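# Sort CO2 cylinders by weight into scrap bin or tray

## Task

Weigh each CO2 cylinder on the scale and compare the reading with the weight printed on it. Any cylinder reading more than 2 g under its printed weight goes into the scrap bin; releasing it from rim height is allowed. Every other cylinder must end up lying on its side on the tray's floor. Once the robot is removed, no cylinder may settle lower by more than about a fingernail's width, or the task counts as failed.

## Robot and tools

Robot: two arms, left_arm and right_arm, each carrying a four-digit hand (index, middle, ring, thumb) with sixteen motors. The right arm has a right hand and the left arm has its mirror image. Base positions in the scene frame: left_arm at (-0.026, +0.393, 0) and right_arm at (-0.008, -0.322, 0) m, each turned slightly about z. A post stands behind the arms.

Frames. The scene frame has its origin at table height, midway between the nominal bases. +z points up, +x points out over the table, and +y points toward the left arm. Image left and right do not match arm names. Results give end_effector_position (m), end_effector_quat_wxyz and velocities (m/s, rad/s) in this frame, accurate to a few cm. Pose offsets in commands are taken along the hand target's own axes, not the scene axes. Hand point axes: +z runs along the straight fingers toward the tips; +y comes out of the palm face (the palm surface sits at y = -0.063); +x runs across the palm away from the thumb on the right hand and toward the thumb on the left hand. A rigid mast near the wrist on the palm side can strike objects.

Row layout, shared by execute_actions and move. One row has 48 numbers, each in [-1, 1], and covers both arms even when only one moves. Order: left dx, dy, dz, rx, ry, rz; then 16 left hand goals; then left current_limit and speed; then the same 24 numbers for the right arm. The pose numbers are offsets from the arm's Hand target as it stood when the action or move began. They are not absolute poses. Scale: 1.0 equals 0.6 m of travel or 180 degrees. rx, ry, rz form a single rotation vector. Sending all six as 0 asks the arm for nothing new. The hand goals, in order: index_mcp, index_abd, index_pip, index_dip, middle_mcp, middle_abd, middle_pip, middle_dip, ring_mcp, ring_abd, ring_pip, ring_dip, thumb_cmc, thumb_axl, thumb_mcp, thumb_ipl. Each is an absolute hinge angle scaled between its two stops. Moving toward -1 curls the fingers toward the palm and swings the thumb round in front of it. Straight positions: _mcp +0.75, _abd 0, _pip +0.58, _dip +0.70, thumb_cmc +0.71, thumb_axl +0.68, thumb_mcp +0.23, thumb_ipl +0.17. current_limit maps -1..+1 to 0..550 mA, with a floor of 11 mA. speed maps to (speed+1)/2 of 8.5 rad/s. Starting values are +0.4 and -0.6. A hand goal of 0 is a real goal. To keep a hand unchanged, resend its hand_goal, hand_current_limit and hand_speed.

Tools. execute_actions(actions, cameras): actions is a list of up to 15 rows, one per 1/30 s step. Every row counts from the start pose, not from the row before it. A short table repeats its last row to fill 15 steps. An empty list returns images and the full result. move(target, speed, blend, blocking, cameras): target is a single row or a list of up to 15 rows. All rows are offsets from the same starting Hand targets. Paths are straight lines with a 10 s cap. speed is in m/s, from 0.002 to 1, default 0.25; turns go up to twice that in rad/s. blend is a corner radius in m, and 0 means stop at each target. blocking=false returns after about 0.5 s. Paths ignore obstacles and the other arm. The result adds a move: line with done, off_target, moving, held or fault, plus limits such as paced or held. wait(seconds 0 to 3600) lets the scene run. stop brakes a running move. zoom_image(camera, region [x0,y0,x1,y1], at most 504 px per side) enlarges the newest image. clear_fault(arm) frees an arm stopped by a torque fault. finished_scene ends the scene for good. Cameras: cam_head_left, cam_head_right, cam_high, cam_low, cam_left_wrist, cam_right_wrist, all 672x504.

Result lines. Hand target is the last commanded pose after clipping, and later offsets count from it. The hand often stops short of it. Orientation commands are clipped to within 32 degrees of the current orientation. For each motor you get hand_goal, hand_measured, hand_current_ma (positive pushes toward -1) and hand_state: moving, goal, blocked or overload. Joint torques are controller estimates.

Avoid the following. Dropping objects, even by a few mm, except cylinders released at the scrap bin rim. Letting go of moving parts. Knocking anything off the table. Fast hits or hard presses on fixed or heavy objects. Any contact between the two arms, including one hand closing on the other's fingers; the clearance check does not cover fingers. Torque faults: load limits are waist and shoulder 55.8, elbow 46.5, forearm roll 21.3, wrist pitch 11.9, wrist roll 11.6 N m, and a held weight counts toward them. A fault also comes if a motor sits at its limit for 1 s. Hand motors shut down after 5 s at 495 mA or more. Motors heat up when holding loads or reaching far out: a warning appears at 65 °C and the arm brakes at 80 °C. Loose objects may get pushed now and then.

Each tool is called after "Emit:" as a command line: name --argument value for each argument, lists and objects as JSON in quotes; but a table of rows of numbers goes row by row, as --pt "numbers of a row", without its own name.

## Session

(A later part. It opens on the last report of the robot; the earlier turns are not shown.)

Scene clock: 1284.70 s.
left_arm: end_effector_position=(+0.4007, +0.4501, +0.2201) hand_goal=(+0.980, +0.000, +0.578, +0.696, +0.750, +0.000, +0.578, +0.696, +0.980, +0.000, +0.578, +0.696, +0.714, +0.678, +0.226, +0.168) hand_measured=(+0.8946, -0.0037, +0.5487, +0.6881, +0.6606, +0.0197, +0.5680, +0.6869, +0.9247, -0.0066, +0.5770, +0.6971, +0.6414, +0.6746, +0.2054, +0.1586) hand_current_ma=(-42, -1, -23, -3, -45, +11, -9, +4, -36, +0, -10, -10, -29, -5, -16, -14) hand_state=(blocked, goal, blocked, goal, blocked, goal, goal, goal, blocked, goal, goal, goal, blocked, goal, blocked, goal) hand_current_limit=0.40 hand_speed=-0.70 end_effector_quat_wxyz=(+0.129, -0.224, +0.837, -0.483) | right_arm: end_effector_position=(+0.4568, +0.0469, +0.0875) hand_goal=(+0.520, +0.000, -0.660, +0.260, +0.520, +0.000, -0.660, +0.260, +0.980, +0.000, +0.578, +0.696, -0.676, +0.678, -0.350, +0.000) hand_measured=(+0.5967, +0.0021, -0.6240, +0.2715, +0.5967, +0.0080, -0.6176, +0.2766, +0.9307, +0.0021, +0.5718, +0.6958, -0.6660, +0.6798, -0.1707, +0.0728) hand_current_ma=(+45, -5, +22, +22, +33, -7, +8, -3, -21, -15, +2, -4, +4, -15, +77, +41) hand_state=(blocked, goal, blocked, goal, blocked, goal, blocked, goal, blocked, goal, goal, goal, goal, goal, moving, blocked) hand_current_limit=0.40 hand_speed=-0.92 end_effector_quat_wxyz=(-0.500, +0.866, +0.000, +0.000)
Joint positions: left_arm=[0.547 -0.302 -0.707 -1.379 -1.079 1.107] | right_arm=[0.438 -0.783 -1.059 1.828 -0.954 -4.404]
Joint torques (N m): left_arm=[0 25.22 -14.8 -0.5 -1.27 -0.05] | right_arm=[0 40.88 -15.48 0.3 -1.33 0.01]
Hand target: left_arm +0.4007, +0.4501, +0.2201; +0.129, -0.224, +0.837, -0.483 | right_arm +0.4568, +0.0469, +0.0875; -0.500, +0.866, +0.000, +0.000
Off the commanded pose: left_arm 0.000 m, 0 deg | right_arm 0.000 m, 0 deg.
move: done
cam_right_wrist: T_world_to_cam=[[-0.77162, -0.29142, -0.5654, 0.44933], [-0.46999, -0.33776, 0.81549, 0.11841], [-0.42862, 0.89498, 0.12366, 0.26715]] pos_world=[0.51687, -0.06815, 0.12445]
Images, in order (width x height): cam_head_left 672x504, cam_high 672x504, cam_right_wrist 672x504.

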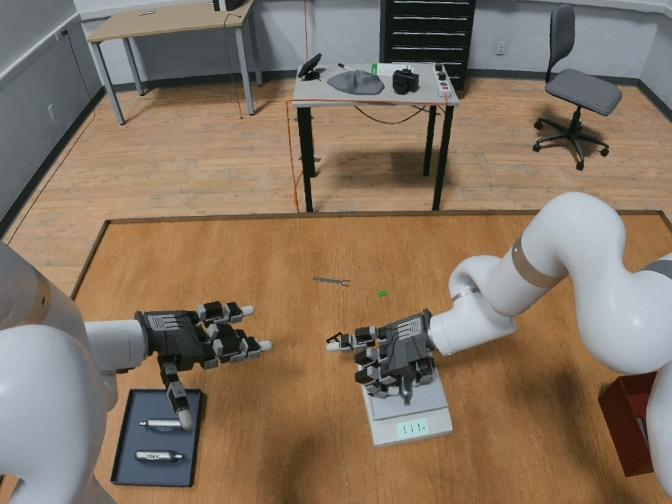

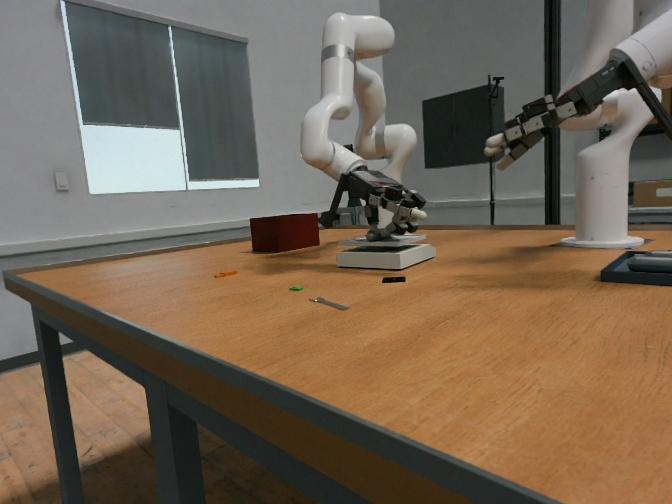

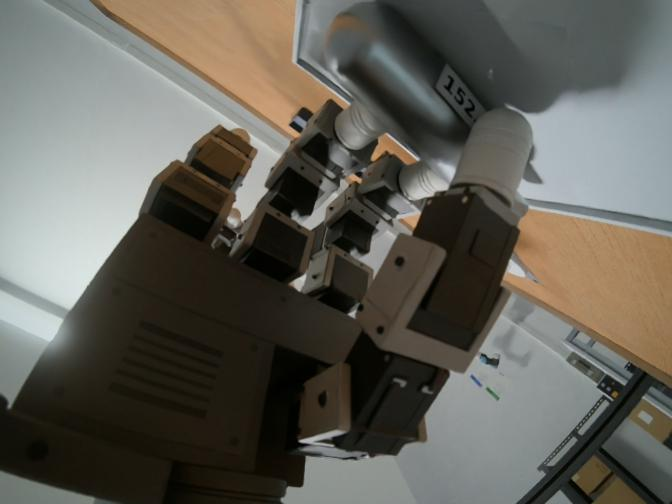

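Emit:
move --pt "0 0 0 0 0 0 0.98 0 0.577 0.696 0.75 0 0.577 0.696 0.98 0 0.577 0.696 0.714 0.678 0.226 0.168 0.4 -0.7 0 0 0 0 0 0 0.36 0 -0.73 0.24 0.36 0 -0.73 0.24 0.98 0 0.577 0.696 -0.677 0.678 -0.64 -0.17 0.4 -0.92" --pt "0 0 0 0 0 0 0.98 0 0.577 0.696 0.75 0 0.577 0.696 0.98 0 0.577 0.696 0.714 0.678 0.226 0.168 0.4 -0.7 0 -0.1443 -0.0833 0 0 0 0.36 0 -0.73 0.24 0.36 0 -0.73 0.24 0.98 0 0.577 0.696 -0.677 0.678 -0.64 -0.17 0.4 -0.92" --speed '[0.1,0.1]' --cameras '["cam_high","cam_head_left"]'

Emit:
move --pt "0 0 0 0 0 0 0.98 0 0.577 0.696 0.75 0 0.577 0.696 0.98 0 0.577 0.696 0.714 0.678 0.226 0.168 0.4 -0.7 0.0303 0.0393 -0.343 0 0.2406 0.1389 0.36 0 -0.73 0.24 0.36 0 -0.73 0.24 0.98 0 0.577 0.696 -0.677 0.678 -0.64 -0.17 0.4 -0.92" --pt "0 0 0 0 0 0 0.98 0 0.577 0.696 0.75 0 0.577 0.696 0.98 0 0.577 0.696 0.714 0.678 0.226 0.168 0.4 -0.7 -0.053 0.231 -0.675 0 0.5773 0.3333 0.36 0 -0.73 0.24 0.36 0 -0.73 0.24 0.98 0 0.577 0.696 -0.677 0.678 -0.64 -0.17 0.4 -0.92" --speed 0.22 --blend '[0.05,0]' --cameras '["cam_high","cam_low","cam_head_left"]'

Emit:
zoom_image --camera "cam_low" --region '[0, 40, 200, 220]'

Scene clock: 1307.43 s.
left_arm: end_effector_position=(+0.4007, +0.4501, +0.2201) hand_goal=(+0.980, +0.000, +0.578, +0.696, +0.750, +0.000, +0.578, +0.696, +0.980, +0.000, +0.578, +0.696, +0.714, +0.678, +0.226, +0.168) hand_measured=(+0.8946, -0.0037, +0.5487, +0.6881, +0.6606, +0.0197, +0.5680, +0.6869, +0.9247, -0.0066, +0.5770, +0.6958, +0.6401, +0.6746, +0.2054, +0.1586) hand_current_ma=(-47, +3, -19, -3, -41, +7, -11, +4, -32, -3, -3, -10, -23, +3, -10, -14) hand_state=(blocked, goal, blocked, goal, blocked, goal, goal, goal, blocked, goal, goal, goal, blocked, goal, blocked, goal) hand_current_limit=0.40 hand_speed=-0.70 end_effector_quat_wxyz=(+0.129, -0.224, +0.837, -0.483) | right_arm: end_effector_position=(+0.4567, +0.0469, +0.1874) hand_goal=(+0.360, +0.000, -0.730, +0.240, +0.360, +0.000, -0.730, +0.240, +0.980, +0.000, +0.578, +0.696, -0.676, +0.678, -0.640, -0.170) hand_measured=(+0.5870, +0.0036, -0.6215, +0.2728, +0.5822, +0.0095, -0.6163, +0.2753, +0.9307, +0.0051, +0.5705, +0.6958, -0.6634, +0.6809, -0.1667, +0.0747) hand_current_ma=(+169, +0, +57, +17, +151, +3, +51, +5, -21, -3, -5, -6, +2, -4, +380, +240) hand_state=(blocked, goal, blocked, blocked, blocked, goal, blocked, blocked, blocked, goal, goal, goal, goal, goal, blocked, blocked) hand_current_limit=0.40 hand_speed=-0.92 end_effector_quat_wxyz=(-0.500, +0.866, +0.000, +0.000)
Joint positions: left_arm=[0.547 -0.302 -0.707 -1.379 -1.079 1.107] | right_arm=[0.438 -0.584 -1.034 1.701 -0.92 -4.191]
Joint torques (N m): left_arm=[0 25.22 -14.8 -0.5 -1.27 -0.05] | right_arm=[0 37.75 -17.94 0.51 -1.21 1.99]
Hand target: left_arm +0.4007, +0.4501, +0.2201; +0.129, -0.224, +0.837, -0.483 | right_arm +0.4568, +0.0469, +0.1875; -0.500, +0.866, +0.000, +0.000
Off the commanded pose: left_arm 0.000 m, 0 deg | right_arm 0.000 m, 0 deg.
move: done
Images, in order (width x height): cam_head_left 672x504, cam_high 672x504.

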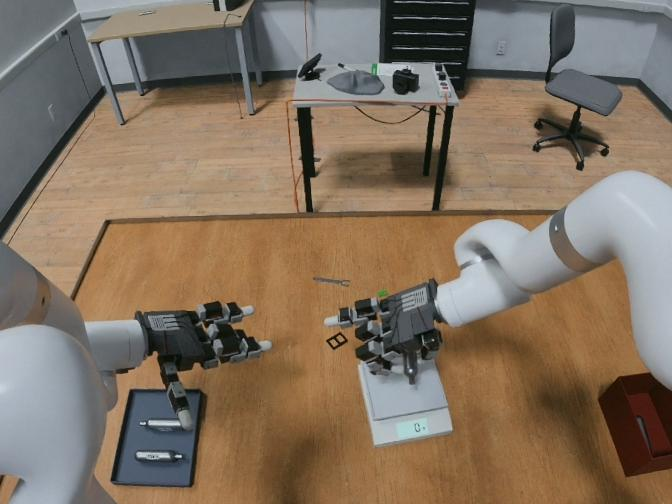

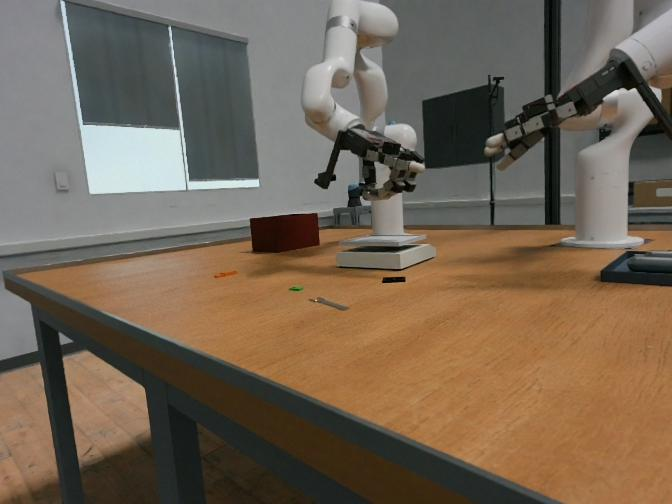

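Scene clock: 1312.63 s.
left_arm: end_effector_position=(+0.4007, +0.4501, +0.2201) hand_goal=(+0.980, +0.000, +0.578, +0.696, +0.750, +0.000, +0.578, +0.696, +0.980, +0.000, +0.578, +0.696, +0.714, +0.678, +0.226, +0.168) hand_measured=(+0.8946, -0.0037, +0.5475, +0.6894, +0.6606, +0.0197, +0.5667, +0.6869, +0.9247, -0.0052, +0.5757, +0.6958, +0.6414, +0.6735, +0.2054, +0.1586) hand_current_ma=(-44, +1, -14, -6, -44, +8, -9, -1, -31, +3, -10, -8, -27, -3, -17, -15) hand_state=(blocked, goal, blocked, goal, blocked, goal, goal, goal, blocked, goal, goal, goal, blocked, goal, blocked, goal) hand_current_limit=0.40 hand_speed=-0.70 end_effector_quat_wxyz=(+0.129, -0.224, +0.837, -0.483) | right_arm: end_effector_position=(+0.4251, -0.3731, +0.2700) hand_goal=(+0.360, +0.000, -0.730, +0.240, +0.360, +0.000, -0.730, +0.240, +0.980, +0.000, +0.578, +0.696, -0.676, +0.678, -0.640, -0.170) hand_measured=(+0.5870, +0.0007, -0.6215, +0.2715, +0.5822, +0.0051, -0.6163, +0.2753, +0.9307, -0.0008, +0.5705, +0.6958, -0.6647, +0.6809, -0.1677, +0.0747) hand_current_ma=(+170, -1, +54, +17, +158, -6, +57, +10, -19, -3, -3, -3, -1, -3, +376, +241) hand_state=(blocked, goal, blocked, blocked, blocked, goal, blocked, blocked, blocked, goal, goal, goal, goal, goal, blocked, blocked) hand_current_limit=0.40 hand_speed=-0.92 end_effector_quat_wxyz=(+0.250, -0.433, +0.750, -0.433)
Joint positions: left_arm=[0.547 -0.302 -0.707 -1.379 -1.079 1.107] | right_arm=[0.023 0.118 -0.395 3.969 -0.641 -5.142]
Joint torques (N m): left_arm=[0 25.22 -14.8 -0.5 -1.27 -0.05] | right_arm=[0 13.76 -18.13 -0.61 -1.27 0.01]
Hand target: left_arm +0.4007, +0.4501, +0.2201; +0.129, -0.224, +0.837, -0.483 | right_arm +0.4251, -0.3731, +0.2700; +0.250, -0.433, +0.750, -0.433
Off the commanded pose: left_arm 0.000 m, 0 deg | right_arm 0.000 m, 0 deg.
move: done
Images, in order (width x height): cam_head_left 672x504, cam_high 672x504, cam_low 672x504.

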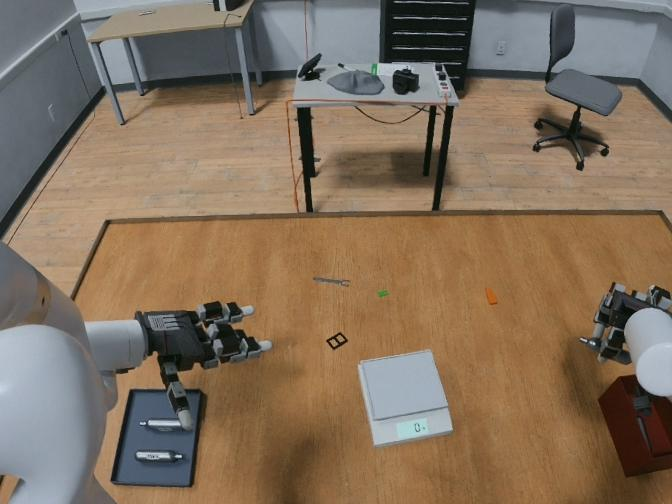

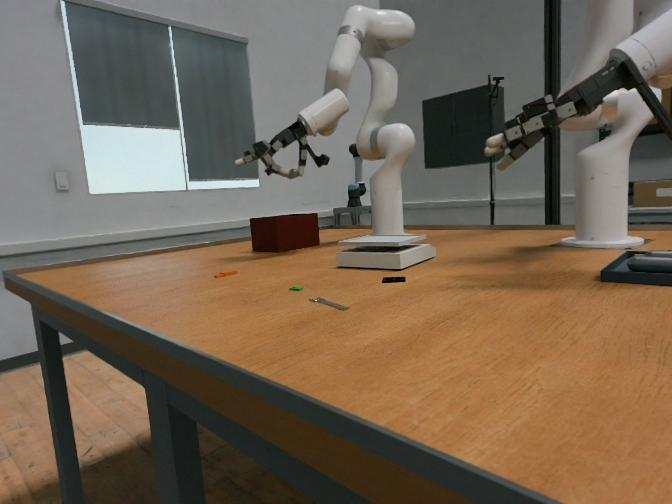

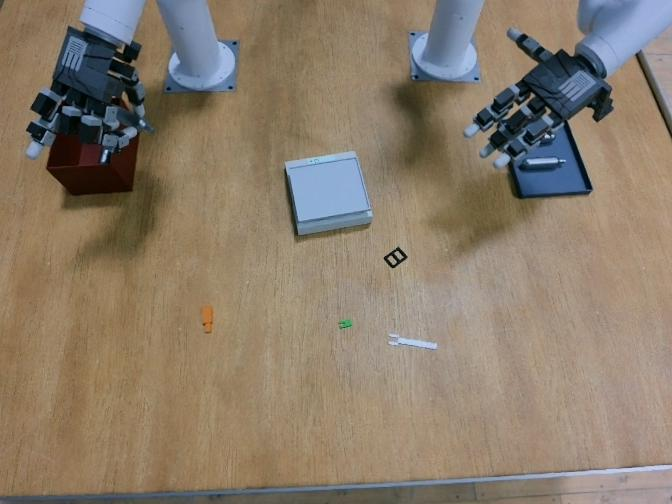

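Scaled by 2.520.

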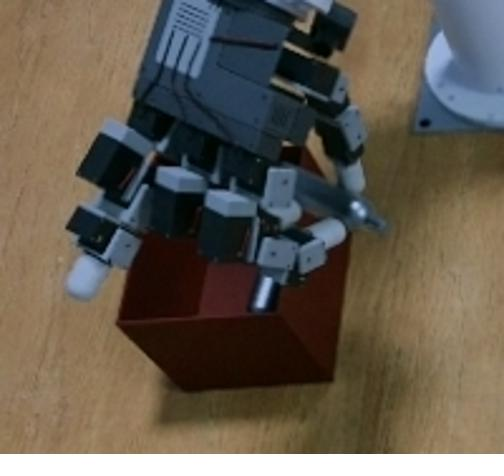

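Emit:
move --target '[0,0,0,0,0,0,0.98,0,0.577,0.696,0.75,0,0.577,0.696,0.98,0,0.577,0.696,0.714,0.678,0.226,0.168,0.4,-0.7,0.3093,0.055,-0.0287,0,0.2887,0.1667,0.36,0,-0.73,0.24,0.36,0,-0.73,0.24,0.98,0,0.577,0.696,-0.677,0.678,-0.64,-0.17,0.4,-0.92]' --speed 0.2 --cameras '["cam_high","cam_low"]'

Emit:
zoom_image --camera "cam_low" --region '[0, 40, 200, 220]'

Scene clock: 1321.10 s.
left_arm: end_effector_position=(+0.4007, +0.4501, +0.2201) hand_goal=(+0.980, +0.000, +0.578, +0.696, +0.750, +0.000, +0.578, +0.696, +0.980, +0.000, +0.578, +0.696, +0.714, +0.678, +0.226, +0.168) hand_measured=(+0.8946, -0.0052, +0.5487, +0.6881, +0.6606, +0.0197, +0.5667, +0.6869, +0.9247, -0.0052, +0.5757, +0.6958, +0.6401, +0.6735, +0.2064, +0.1586) hand_current_ma=(-41, +3, -26, -5, -41, +11, -5, +10, -34, -1, -6, -4, -31, -10, -12, -8) hand_state=(blocked, goal, blocked, goal, blocked, goal, goal, goal, blocked, goal, goal, goal, blocked, goal, blocked, goal) hand_current_limit=0.40 hand_speed=-0.70 end_effector_quat_wxyz=(+0.129, -0.224, +0.837, -0.483) | right_arm: end_effector_position=(+0.3052, -0.5182, +0.2500) hand_goal=(+0.360, +0.000, -0.730, +0.240, +0.360, +0.000, -0.730, +0.240, +0.980, +0.000, +0.578, +0.696, -0.676, +0.678, -0.640, -0.170) hand_measured=(+0.5858, +0.0007, -0.6215, +0.2728, +0.5810, +0.0051, -0.6163, +0.2753, +0.9307, -0.0008, +0.5718, +0.6958, -0.6634, +0.6809, -0.1667, +0.0747) hand_current_ma=(+163, -5, +59, +22, +152, -8, +58, +5, -20, -12, +1, -5, +8, -8, +374, +243) hand_state=(blocked, goal, blocked, blocked, blocked, goal, blocked, blocked, blocked, goal, goal, goal, goal, goal, blocked, blocked) hand_current_limit=0.40 hand_speed=-0.92 end_effector_quat_wxyz=(+0.000, +0.000, +0.866, -0.500)
Joint positions: left_arm=[0.547 -0.302 -0.707 -1.379 -1.079 1.107] | right_arm=[-0.152 0.063 -0.384 4.814 -1.033 -5.231]
Joint torques (N m): left_arm=[0 25.22 -14.8 -0.5 -1.27 -0.05] | right_arm=[0 13.75 -16.14 -0.56 -7.31 0.01]
Hand target: left_arm +0.4007, +0.4501, +0.2201; +0.129, -0.224, +0.837, -0.483 | right_arm +0.3051, -0.5182, +0.2500; +0.000, +0.000, +0.866, -0.500
Off the commanded pose: left_arm 0.000 m, 0 deg | right_arm 0.000 m, 0 deg.
move: done

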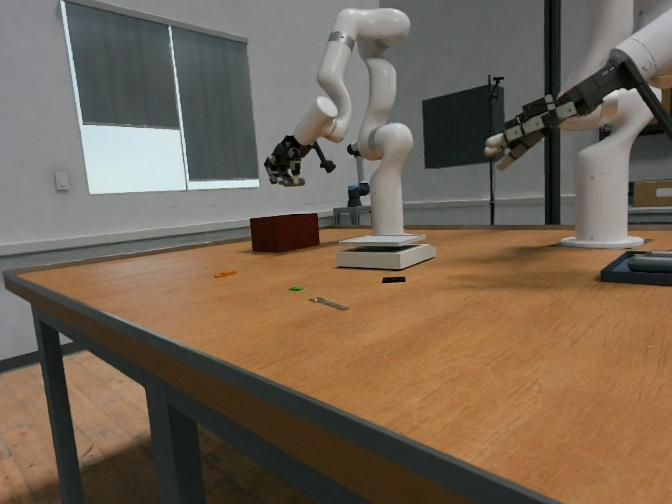

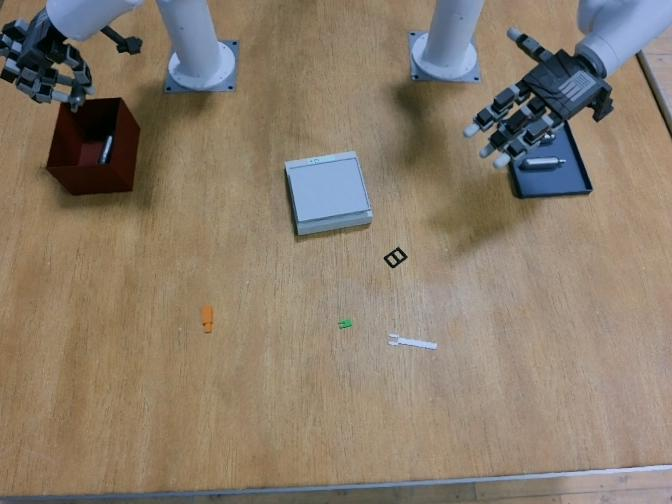

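Scaled by 2.520.

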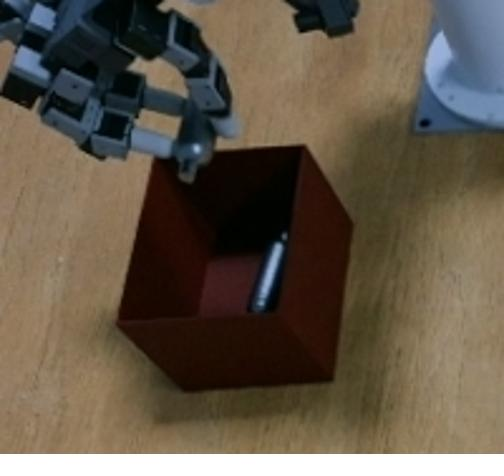

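Emit:
move --target '[0,0,0,0,0,0,0.98,0,0.577,0.696,0.75,0,0.577,0.696,0.98,0,0.577,0.696,0.714,0.678,0.226,0.168,0.4,-0.7,-0.0167,0.1487,0.0858,0,0,0,0.36,0,-0.73,0.24,0.36,0,-0.73,0.24,0.98,0,0.577,0.696,-0.677,0.678,-0.64,-0.17,0.4,-0.92]' --speed 0.12 --cameras '["cam_high","cam_low"]'

Emit:
zoom_image --camera "cam_low" --region '[0, 40, 200, 220]'

Emit:
zoom_image --camera "cam_high" --region '[220, 130, 360, 270]'

Scene clock: 1327.27 s.
left_arm: end_effector_position=(+0.4007, +0.4501, +0.2201) hand_goal=(+0.980, +0.000, +0.578, +0.696, +0.750, +0.000, +0.578, +0.696, +0.980, +0.000, +0.578, +0.696, +0.714, +0.678, +0.226, +0.168) hand_measured=(+0.8958, -0.0037, +0.5487, +0.6881, +0.6606, +0.0197, +0.5667, +0.6869, +0.9247, -0.0066, +0.5757, +0.6958, +0.6414, +0.6735, +0.2064, +0.1586) hand_current_ma=(-46, +8, -25, -14, -45, +8, -6, +5, -31, +4, -6, -6, -29, -8, -11, -17) hand_state=(blocked, goal, blocked, goal, blocked, goal, goal, goal, blocked, goal, goal, goal, blocked, goal, blocked, goal) hand_current_limit=0.40 hand_speed=-0.70 end_effector_quat_wxyz=(+0.129, -0.224, +0.837, -0.483) | right_arm: end_effector_position=(+0.3152, -0.5182, +0.1470) hand_goal=(+0.360, +0.000, -0.730, +0.240, +0.360, +0.000, -0.730, +0.240, +0.980, +0.000, +0.578, +0.696, -0.676, +0.678, -0.640, -0.170) hand_measured=(+0.5870, +0.0007, -0.6228, +0.2728, +0.5822, +0.0051, -0.6163, +0.2753, +0.9307, -0.0008, +0.5718, +0.6958, -0.6634, +0.6809, -0.1677, +0.0747) hand_current_ma=(+168, -13, +49, +25, +151, -7, +52, +5, -20, -6, -7, -1, +5, -7, +372, +241) hand_state=(blocked, goal, blocked, blocked, blocked, goal, blocked, blocked, blocked, goal, goal, goal, goal, goal, blocked, blocked) hand_current_limit=0.40 hand_speed=-0.92 end_effector_quat_wxyz=(+0.000, +0.000, +0.866, -0.500)
Joint positions: left_arm=[0.547 -0.302 -0.707 -1.379 -1.079 1.107] | right_arm=[-0.147 -0.285 -0.393 4.615 -1.033 -4.835]
Joint torques (N m): left_arm=[0 25.22 -14.8 -0.5 -1.27 -0.05] | right_arm=[0 20.88 -10.82 -0.16 -1.38 1.8]
Hand target: left_arm +0.4007, +0.4501, +0.2201; +0.129, -0.224, +0.837, -0.483 | right_arm +0.3152, -0.5182, +0.1470; +0.000, +0.000, +0.866, -0.500
Off the commanded pose: left_arm 0.000 m, 0 deg | right_arm 0.000 m, 0 deg.
move: done

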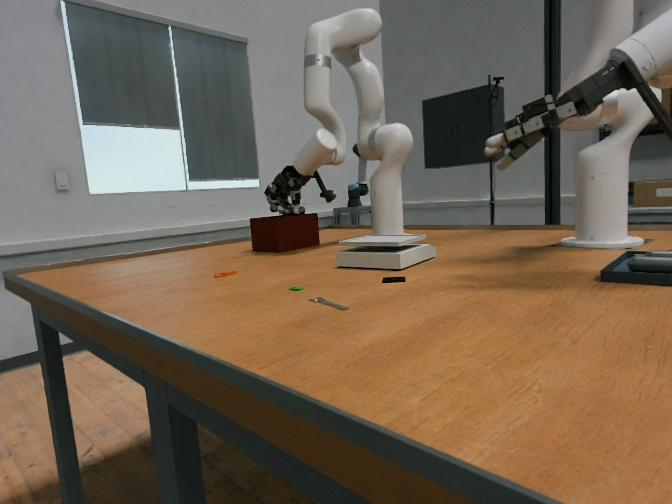

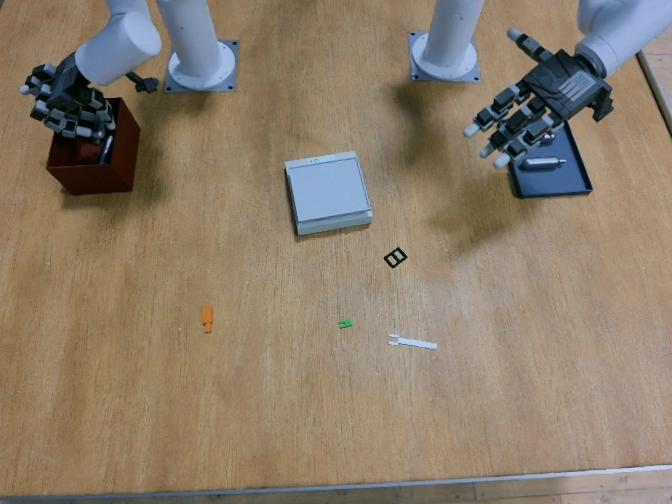

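Scaled by 2.520.

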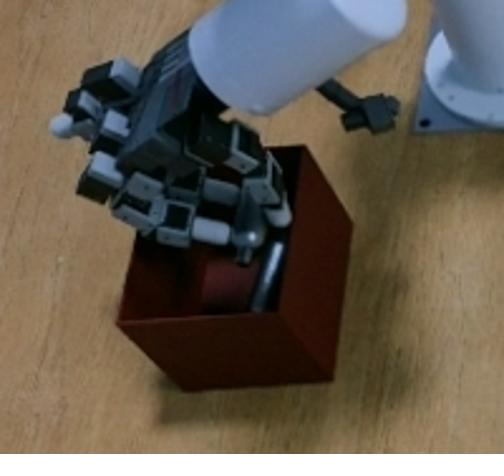

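Scaled by 3.600.

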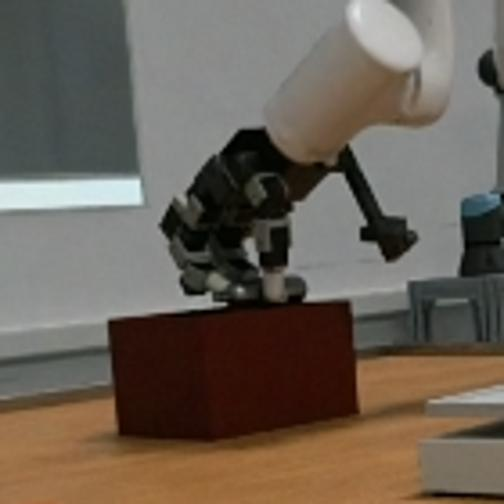

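Emit:
move --target '[0,0,0,0,0,0,0.98,0,0.577,0.696,0.75,0,0.577,0.696,0.98,0,0.577,0.696,0.714,0.678,0.226,0.168,0.4,-0.7,0,0,0,0,0,0,0.70,0,-0.635,0.275,0.70,0,-0.635,0.275,0.98,0,0.577,0.696,-0.677,0.678,-0.05,0.09,0.4,-0.6]' --speed 0.12 --cameras '["cam_high","cam_low"]'

Emit:
move --target '[0,0,0,0,0,0,0.98,0,0.577,0.696,0.75,0,0.577,0.696,0.98,0,0.577,0.696,0.714,0.678,0.226,0.168,0.4,-0.7,0,-0.2165,-0.125,0,0,0,0.70,0,-0.635,0.275,0.70,0,-0.635,0.275,0.98,0,0.577,0.696,-0.677,0.678,-0.05,0.09,0.4,-0.6]' --speed 0.15 --cameras '["cam_high","cam_low"]'

Emit:
zoom_image --camera "cam_low" --region '[0, 40, 200, 220]'

Scene clock: 1338.17 s.
left_arm: end_effector_position=(+0.4007, +0.4501, +0.2201) hand_goal=(+0.980, +0.000, +0.578, +0.696, +0.750, +0.000, +0.578, +0.696, +0.980, +0.000, +0.578, +0.696, +0.714, +0.678, +0.226, +0.168) hand_measured=(+0.8958, -0.0037, +0.5487, +0.6881, +0.6618, +0.0197, +0.5667, +0.6869, +0.9247, -0.0066, +0.5770, +0.6958, +0.6414, +0.6746, +0.2054, +0.1586) hand_current_ma=(-48, +9, -15, -10, -41, +16, -9, +2, -34, +2, -9, -4, -23, -2, -20, -14) hand_state=(blocked, goal, blocked, goal, blocked, goal, goal, goal, blocked, goal, goal, goal, blocked, goal, blocked, goal) hand_current_limit=0.40 hand_speed=-0.70 end_effector_quat_wxyz=(+0.129, -0.224, +0.837, -0.483) | right_arm: end_effector_position=(+0.3152, -0.5182, +0.1470) hand_goal=(+0.700, +0.000, -0.634, +0.276, +0.700, +0.000, -0.634, +0.276, +0.980, +0.000, +0.578, +0.696, -0.676, +0.678, -0.050, +0.090) hand_measured=(+0.6534, +0.0007, -0.6112, +0.2906, +0.6498, +0.0051, -0.6099, +0.2906, +0.9307, +0.0007, +0.5718, +0.6958, -0.6634, +0.6809, -0.0559, +0.0871) hand_current_ma=(-21, -5, +6, +11, -25, -6, +7, +0, -18, -6, -8, +5, +8, -7, -9, -3) hand_state=(blocked, goal, blocked, goal, blocked, goal, blocked, goal, blocked, goal, goal, goal, goal, goal, goal, goal) hand_current_limit=0.40 hand_speed=-0.60 end_effector_quat_wxyz=(+0.000, +0.000, +0.866, -0.500)
Joint positions: left_arm=[0.547 -0.302 -0.707 -1.379 -1.079 1.107] | right_arm=[-0.147 -0.285 -0.393 4.615 -1.033 -4.835]
Joint torques (N m): left_arm=[0 25.22 -14.8 -0.5 -1.27 -0.05] | right_arm=[0 20.88 -10.82 -0.16 -1.39 0.01]
Hand target: left_arm +0.4007, +0.4501, +0.2201; +0.129, -0.224, +0.837, -0.483 | right_arm +0.3152, -0.5182, +0.1470; +0.000, +0.000, +0.866, -0.500
Off the commanded pose: left_arm 0.000 m, 0 deg | right_arm 0.000 m, 0 deg.
move: done

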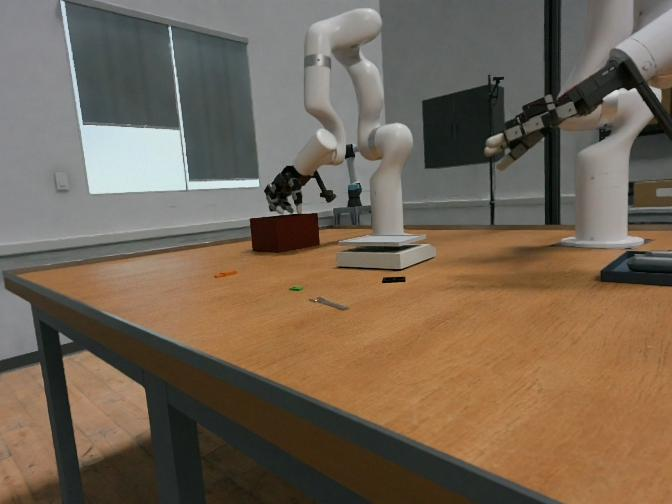

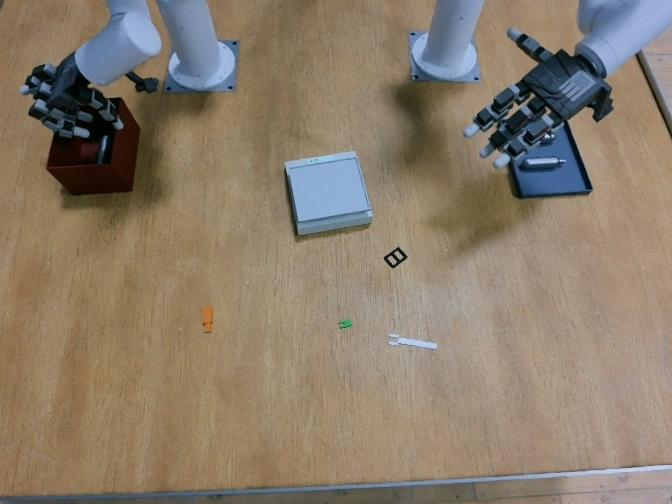

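Scene clock: 1339.60 s.
left_arm: end_effector_position=(+0.4007, +0.4501, +0.2201) hand_goal=(+0.980, +0.000, +0.578, +0.696, +0.750, +0.000, +0.578, +0.696, +0.980, +0.000, +0.578, +0.696, +0.714, +0.678, +0.226, +0.168) hand_measured=(+0.8958, -0.0037, +0.5487, +0.6881, +0.6606, +0.0197, +0.5680, +0.6869, +0.9235, -0.0066, +0.5757, +0.6958, +0.6414, +0.6735, +0.2054, +0.1586) hand_current_ma=(-43, +2, -25, -1, -46, +2, -11, +4, -33, -5, -4, -5, -28, -3, -7, -13) hand_state=(blocked, goal, blocked, goal, blocked, goal, goal, goal, blocked, goal, goal, goal, blocked, goal, blocked, goal) hand_current_limit=0.40 hand_speed=-0.70 end_effector_quat_wxyz=(+0.129, -0.224, +0.837, -0.483) | right_arm: end_effector_position=(+0.3151, -0.5182, +0.2970) hand_goal=(+0.700, +0.000, -0.634, +0.276, +0.700, +0.000, -0.634, +0.276, +0.980, +0.000, +0.578, +0.696, -0.676, +0.678, -0.050, +0.090) hand_measured=(+0.6534, -0.0008, -0.6125, +0.2906, +0.6485, +0.0051, -0.6099, +0.2894, +0.9307, -0.0008, +0.5718, +0.6971, -0.6647, +0.6809, -0.0549, +0.0871) hand_current_ma=(-15, -15, +6, +3, -28, -7, +6, -8, -18, -9, +0, -6, +4, -6, -20, -7) hand_state=(blocked, goal, blocked, goal, blocked, goal, blocked, goal, blocked, goal, goal, goal, goal, goal, goal, goal) hand_current_limit=0.40 hand_speed=-0.60 end_effector_quat_wxyz=(+0.000, +0.000, +0.866, -0.500)
Joint positions: left_arm=[0.547 -0.302 -0.707 -1.379 -1.079 1.107] | right_arm=[-0.147 0.15 -0.444 4.904 -1.057 -5.4]
Joint torques (N m): left_arm=[0 25.22 -14.8 -0.5 -1.27 -0.05] | right_arm=[0 12.41 -17.92 -0.69 -1.07 0.01]
Hand target: left_arm +0.4007, +0.4501, +0.2201; +0.129, -0.224, +0.837, -0.483 | right_arm +0.3151, -0.5182, +0.2970; +0.000, +0.000, +0.866, -0.500
Off the commanded pose: left_arm 0.000 m, 0 deg | right_arm 0.000 m, 0 deg.
move: done

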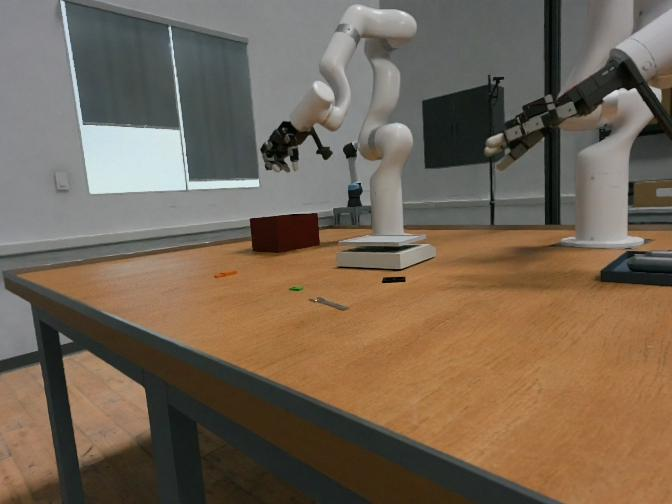

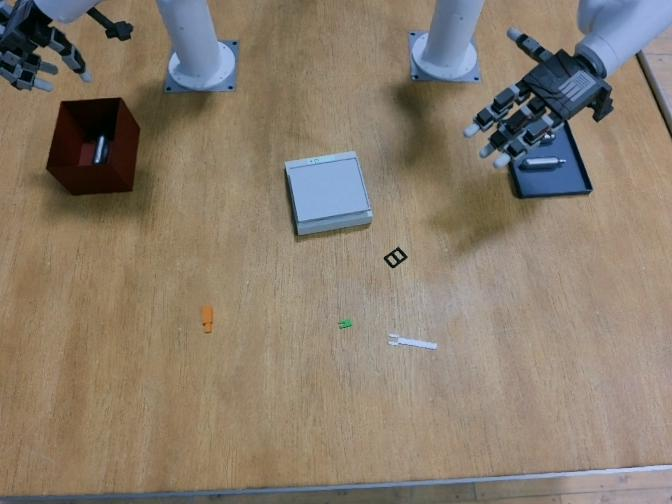

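Scaled by 2.520.

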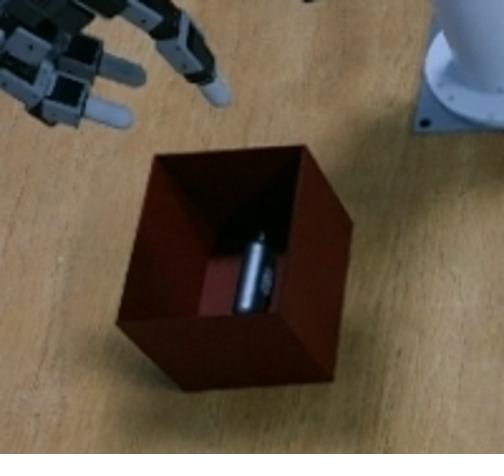

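Emit:
zoom_image --camera "cam_low" --region '[60, 95, 130, 175]'

Emit:
zoom_image --camera "cam_low" --region '[480, 90, 620, 220]'

Scaled by 6.300.

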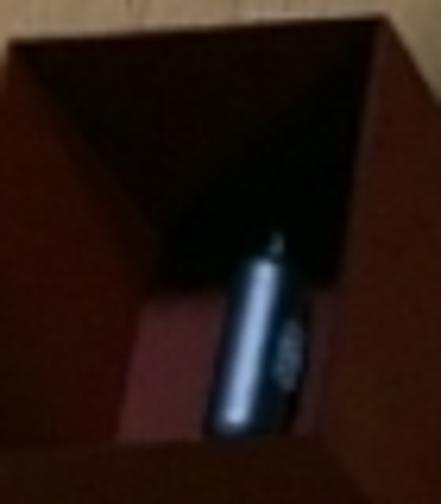

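Scaled by 3.600.

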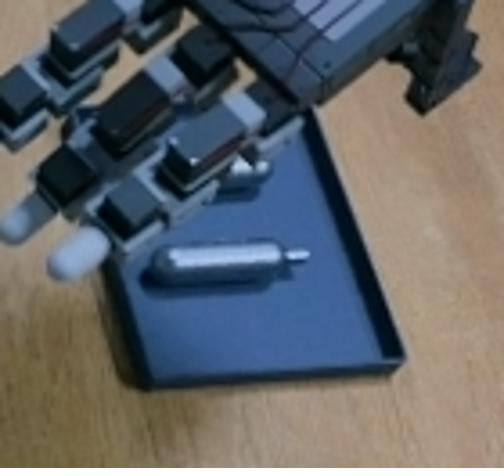

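Emit:
move --pt "-0.03 -0.129 0.057 0 0 0 0.98 0 0.577 0.696 0.75 0 0.577 0.696 0.98 0 0.577 0.696 0.714 0.678 0.226 0.168 0.4 -0.7 -0.1833 0.1165 -0.2118 0 -0.2887 -0.1667 0.70 0 -0.635 0.275 0.70 0 -0.635 0.275 0.98 0 0.577 0.696 -0.677 0.678 -0.05 0.09 0.4 -0.6" --pt "-0.061 -0.2582 0.1138 0 0 0 0.98 0 0.577 0.696 0.75 0 0.577 0.696 0.98 0 0.577 0.696 0.714 0.678 0.226 0.168 0.4 -0.7 -0.475 0.3745 -0.492 0 -0.5773 -0.3333 0.70 0 -0.635 0.275 0.70 0 -0.635 0.275 0.98 0 0.577 0.696 -0.677 0.678 -0.05 0.09 0.4 -0.6" --speed 0.22 --blend '[0.05,0]' --cameras '["all"]'

Emit:
zoom_image --camera "cam_low" --region '[480, 90, 620, 220]'

Emit:
zoom_image --camera "cam_head_left" --region '[560, 340, 672, 504]'

Emit:
zoom_image --camera "cam_head_right" --region '[560, 340, 672, 504]'

Emit:
zoom_image --camera "cam_low" --region '[30, 80, 160, 210]'

Scene clock: 1357.93 s.
left_arm: end_effector_position=(+0.5008, +0.3501, +0.3200) hand_goal=(+0.980, +0.000, +0.578, +0.696, +0.750, +0.000, +0.578, +0.696, +0.980, +0.000, +0.578, +0.696, +0.714, +0.678, +0.226, +0.168) hand_measured=(+0.8958, -0.0037, +0.5475, +0.6881, +0.6606, +0.0197, +0.5667, +0.6869, +0.9247, -0.0066, +0.5757, +0.6958, +0.6414, +0.6746, +0.2054, +0.1586) hand_current_ma=(-45, +5, -21, -13, -38, +5, -6, +3, -34, -2, -3, -14, -27, -6, -21, -11) hand_state=(blocked, goal, blocked, goal, blocked, goal, goal, goal, blocked, goal, goal, goal, blocked, goal, blocked, goal) hand_current_limit=0.40 hand_speed=-0.70 end_effector_quat_wxyz=(+0.129, -0.224, +0.837, -0.483) | right_arm: end_effector_position=(+0.6000, -0.1501, +0.2501) hand_goal=(+0.700, +0.000, -0.634, +0.276, +0.700, +0.000, -0.634, +0.276, +0.980, +0.000, +0.578, +0.696, -0.676, +0.678, -0.050, +0.090) hand_measured=(+0.6534, -0.0008, -0.6125, +0.2919, +0.6498, +0.0051, -0.6099, +0.2894, +0.9307, +0.0021, +0.5718, +0.6958, -0.6647, +0.6809, -0.0549, +0.0871) hand_current_ma=(-17, -6, +3, +14, -24, -5, -1, -2, -26, -7, -3, -10, -1, -12, -12, +5) hand_state=(blocked, goal, blocked, goal, blocked, goal, blocked, goal, blocked, goal, goal, goal, goal, goal, goal, goal) hand_current_limit=0.40 hand_speed=-0.60 end_effector_quat_wxyz=(-0.433, +0.750, -0.433, +0.250)
Joint positions: left_arm=[0.263 -0.256 -0.934 -1.448 -0.975 0.767] | right_arm=[0.17 -0.398 -0.934 2.528 -0.569 -4.366]
Joint torques (N m): left_arm=[0 27.15 -18.28 -0.78 -1 -0.05] | right_arm=[0 33.29 -19.39 -0.08 -1.32 0]
Hand target: left_arm +0.5008, +0.3501, +0.3200; +0.129, -0.224, +0.837, -0.483 | right_arm +0.6000, -0.1501, +0.2501; -0.433, +0.750, -0.433, +0.250
Off the commanded pose: left_arm 0.000 m, 0 deg | right_arm 0.000 m, 0 deg.
move: done
cam_left_wrist: T_world_to_cam=[[0.83926, 0.14921, 0.52286, -0.67266], [-0.5372, 0.07896, 0.83975, -0.0732], [0.08401, -0.98565, 0.14642, 0.37705]] pos_world=[0.49354, 0.47779, 0.35797]
cam_right_wrist: T_world_to_cam=[[-0.63784, 0.52282, -0.56553, 0.63628], [-0.52782, 0.23799, 0.81533, 0.10776], [0.56086, 0.81855, 0.12416, -0.12068]] pos_world=[0.53041, -0.25953, 0.28696]

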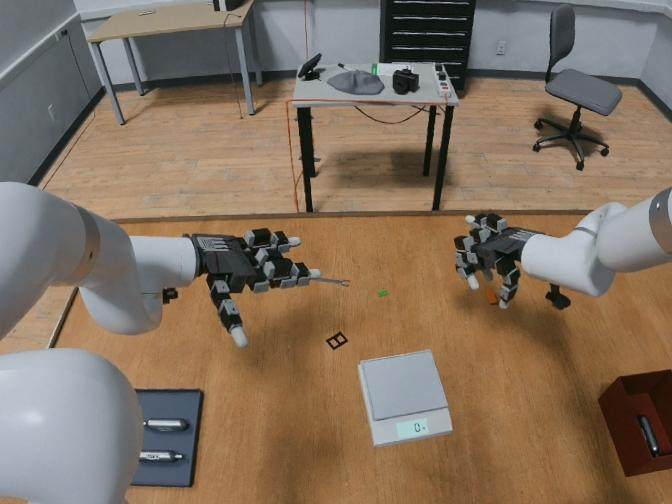

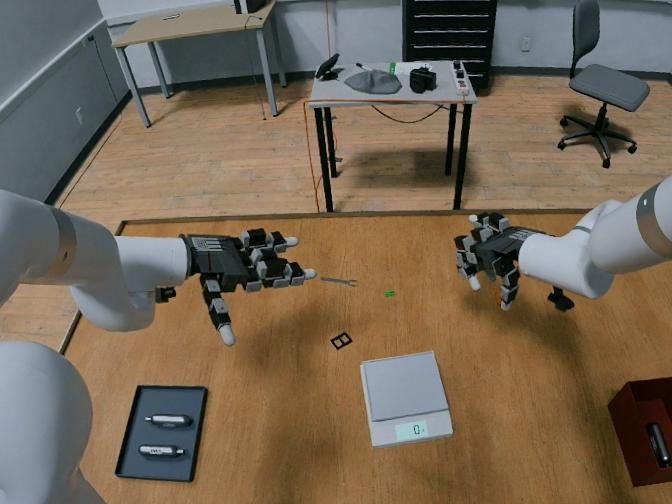

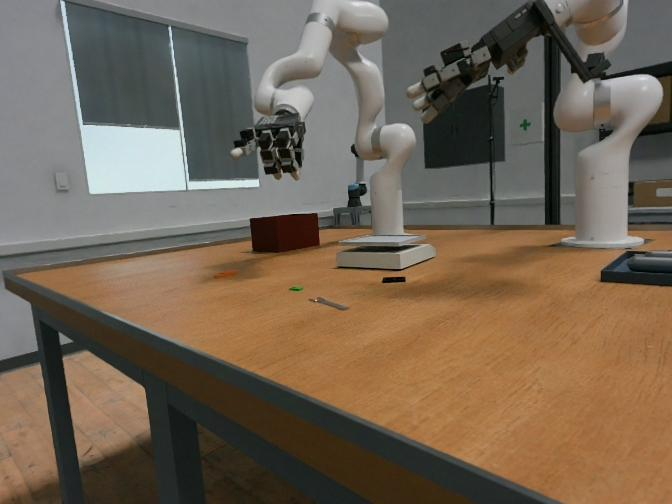

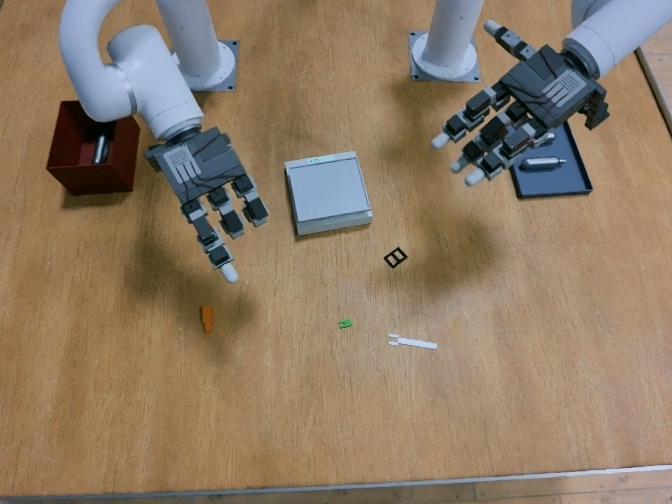

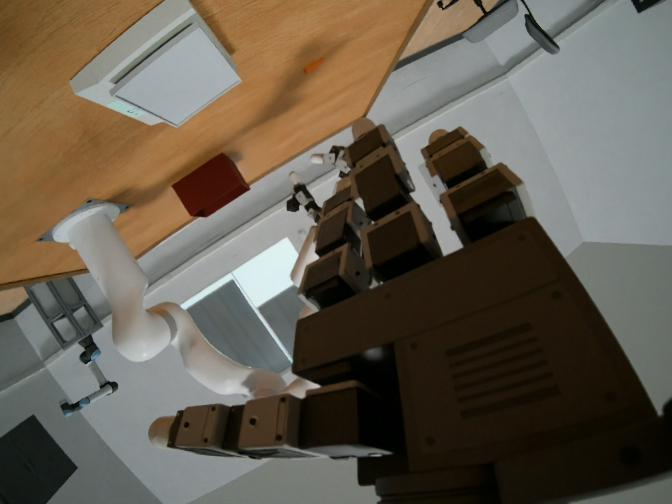

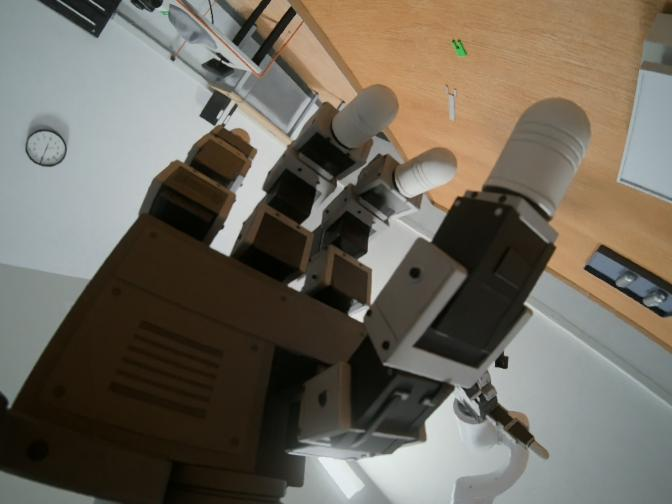

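Scaled by 3.600.

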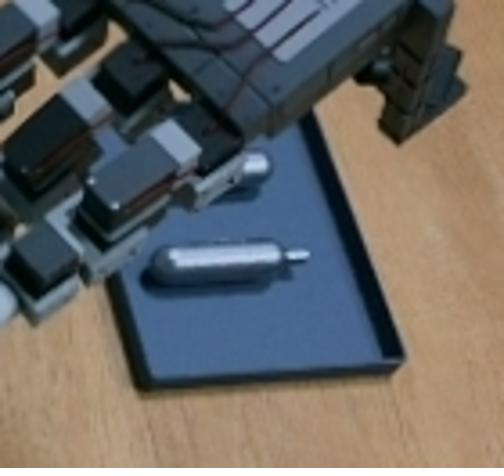

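Scaled by 3.073.

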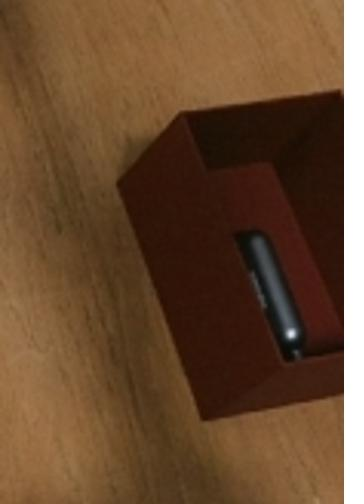

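Scaled by 3.073.

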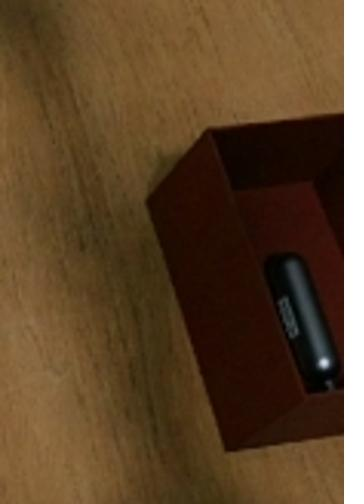

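Scaled by 3.877.

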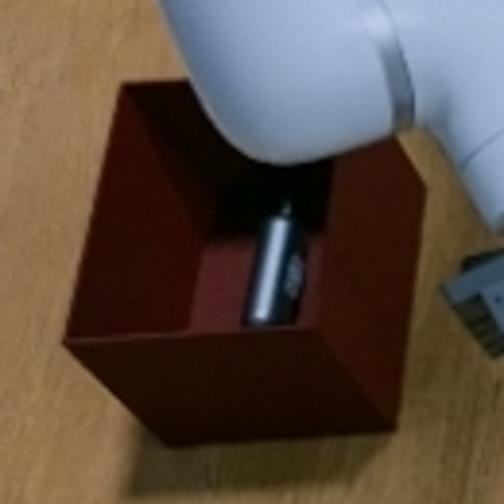

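Emit:
zoom_image --camera "cam_head_right" --region '[100, 370, 220, 490]'

Scaled by 4.200.

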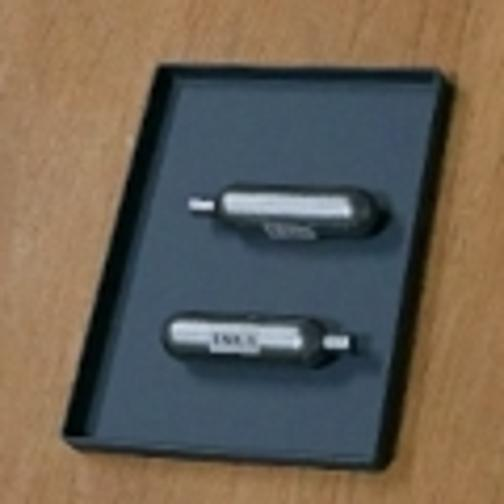

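Emit:
finished_scene

The scene is finished: the task was done.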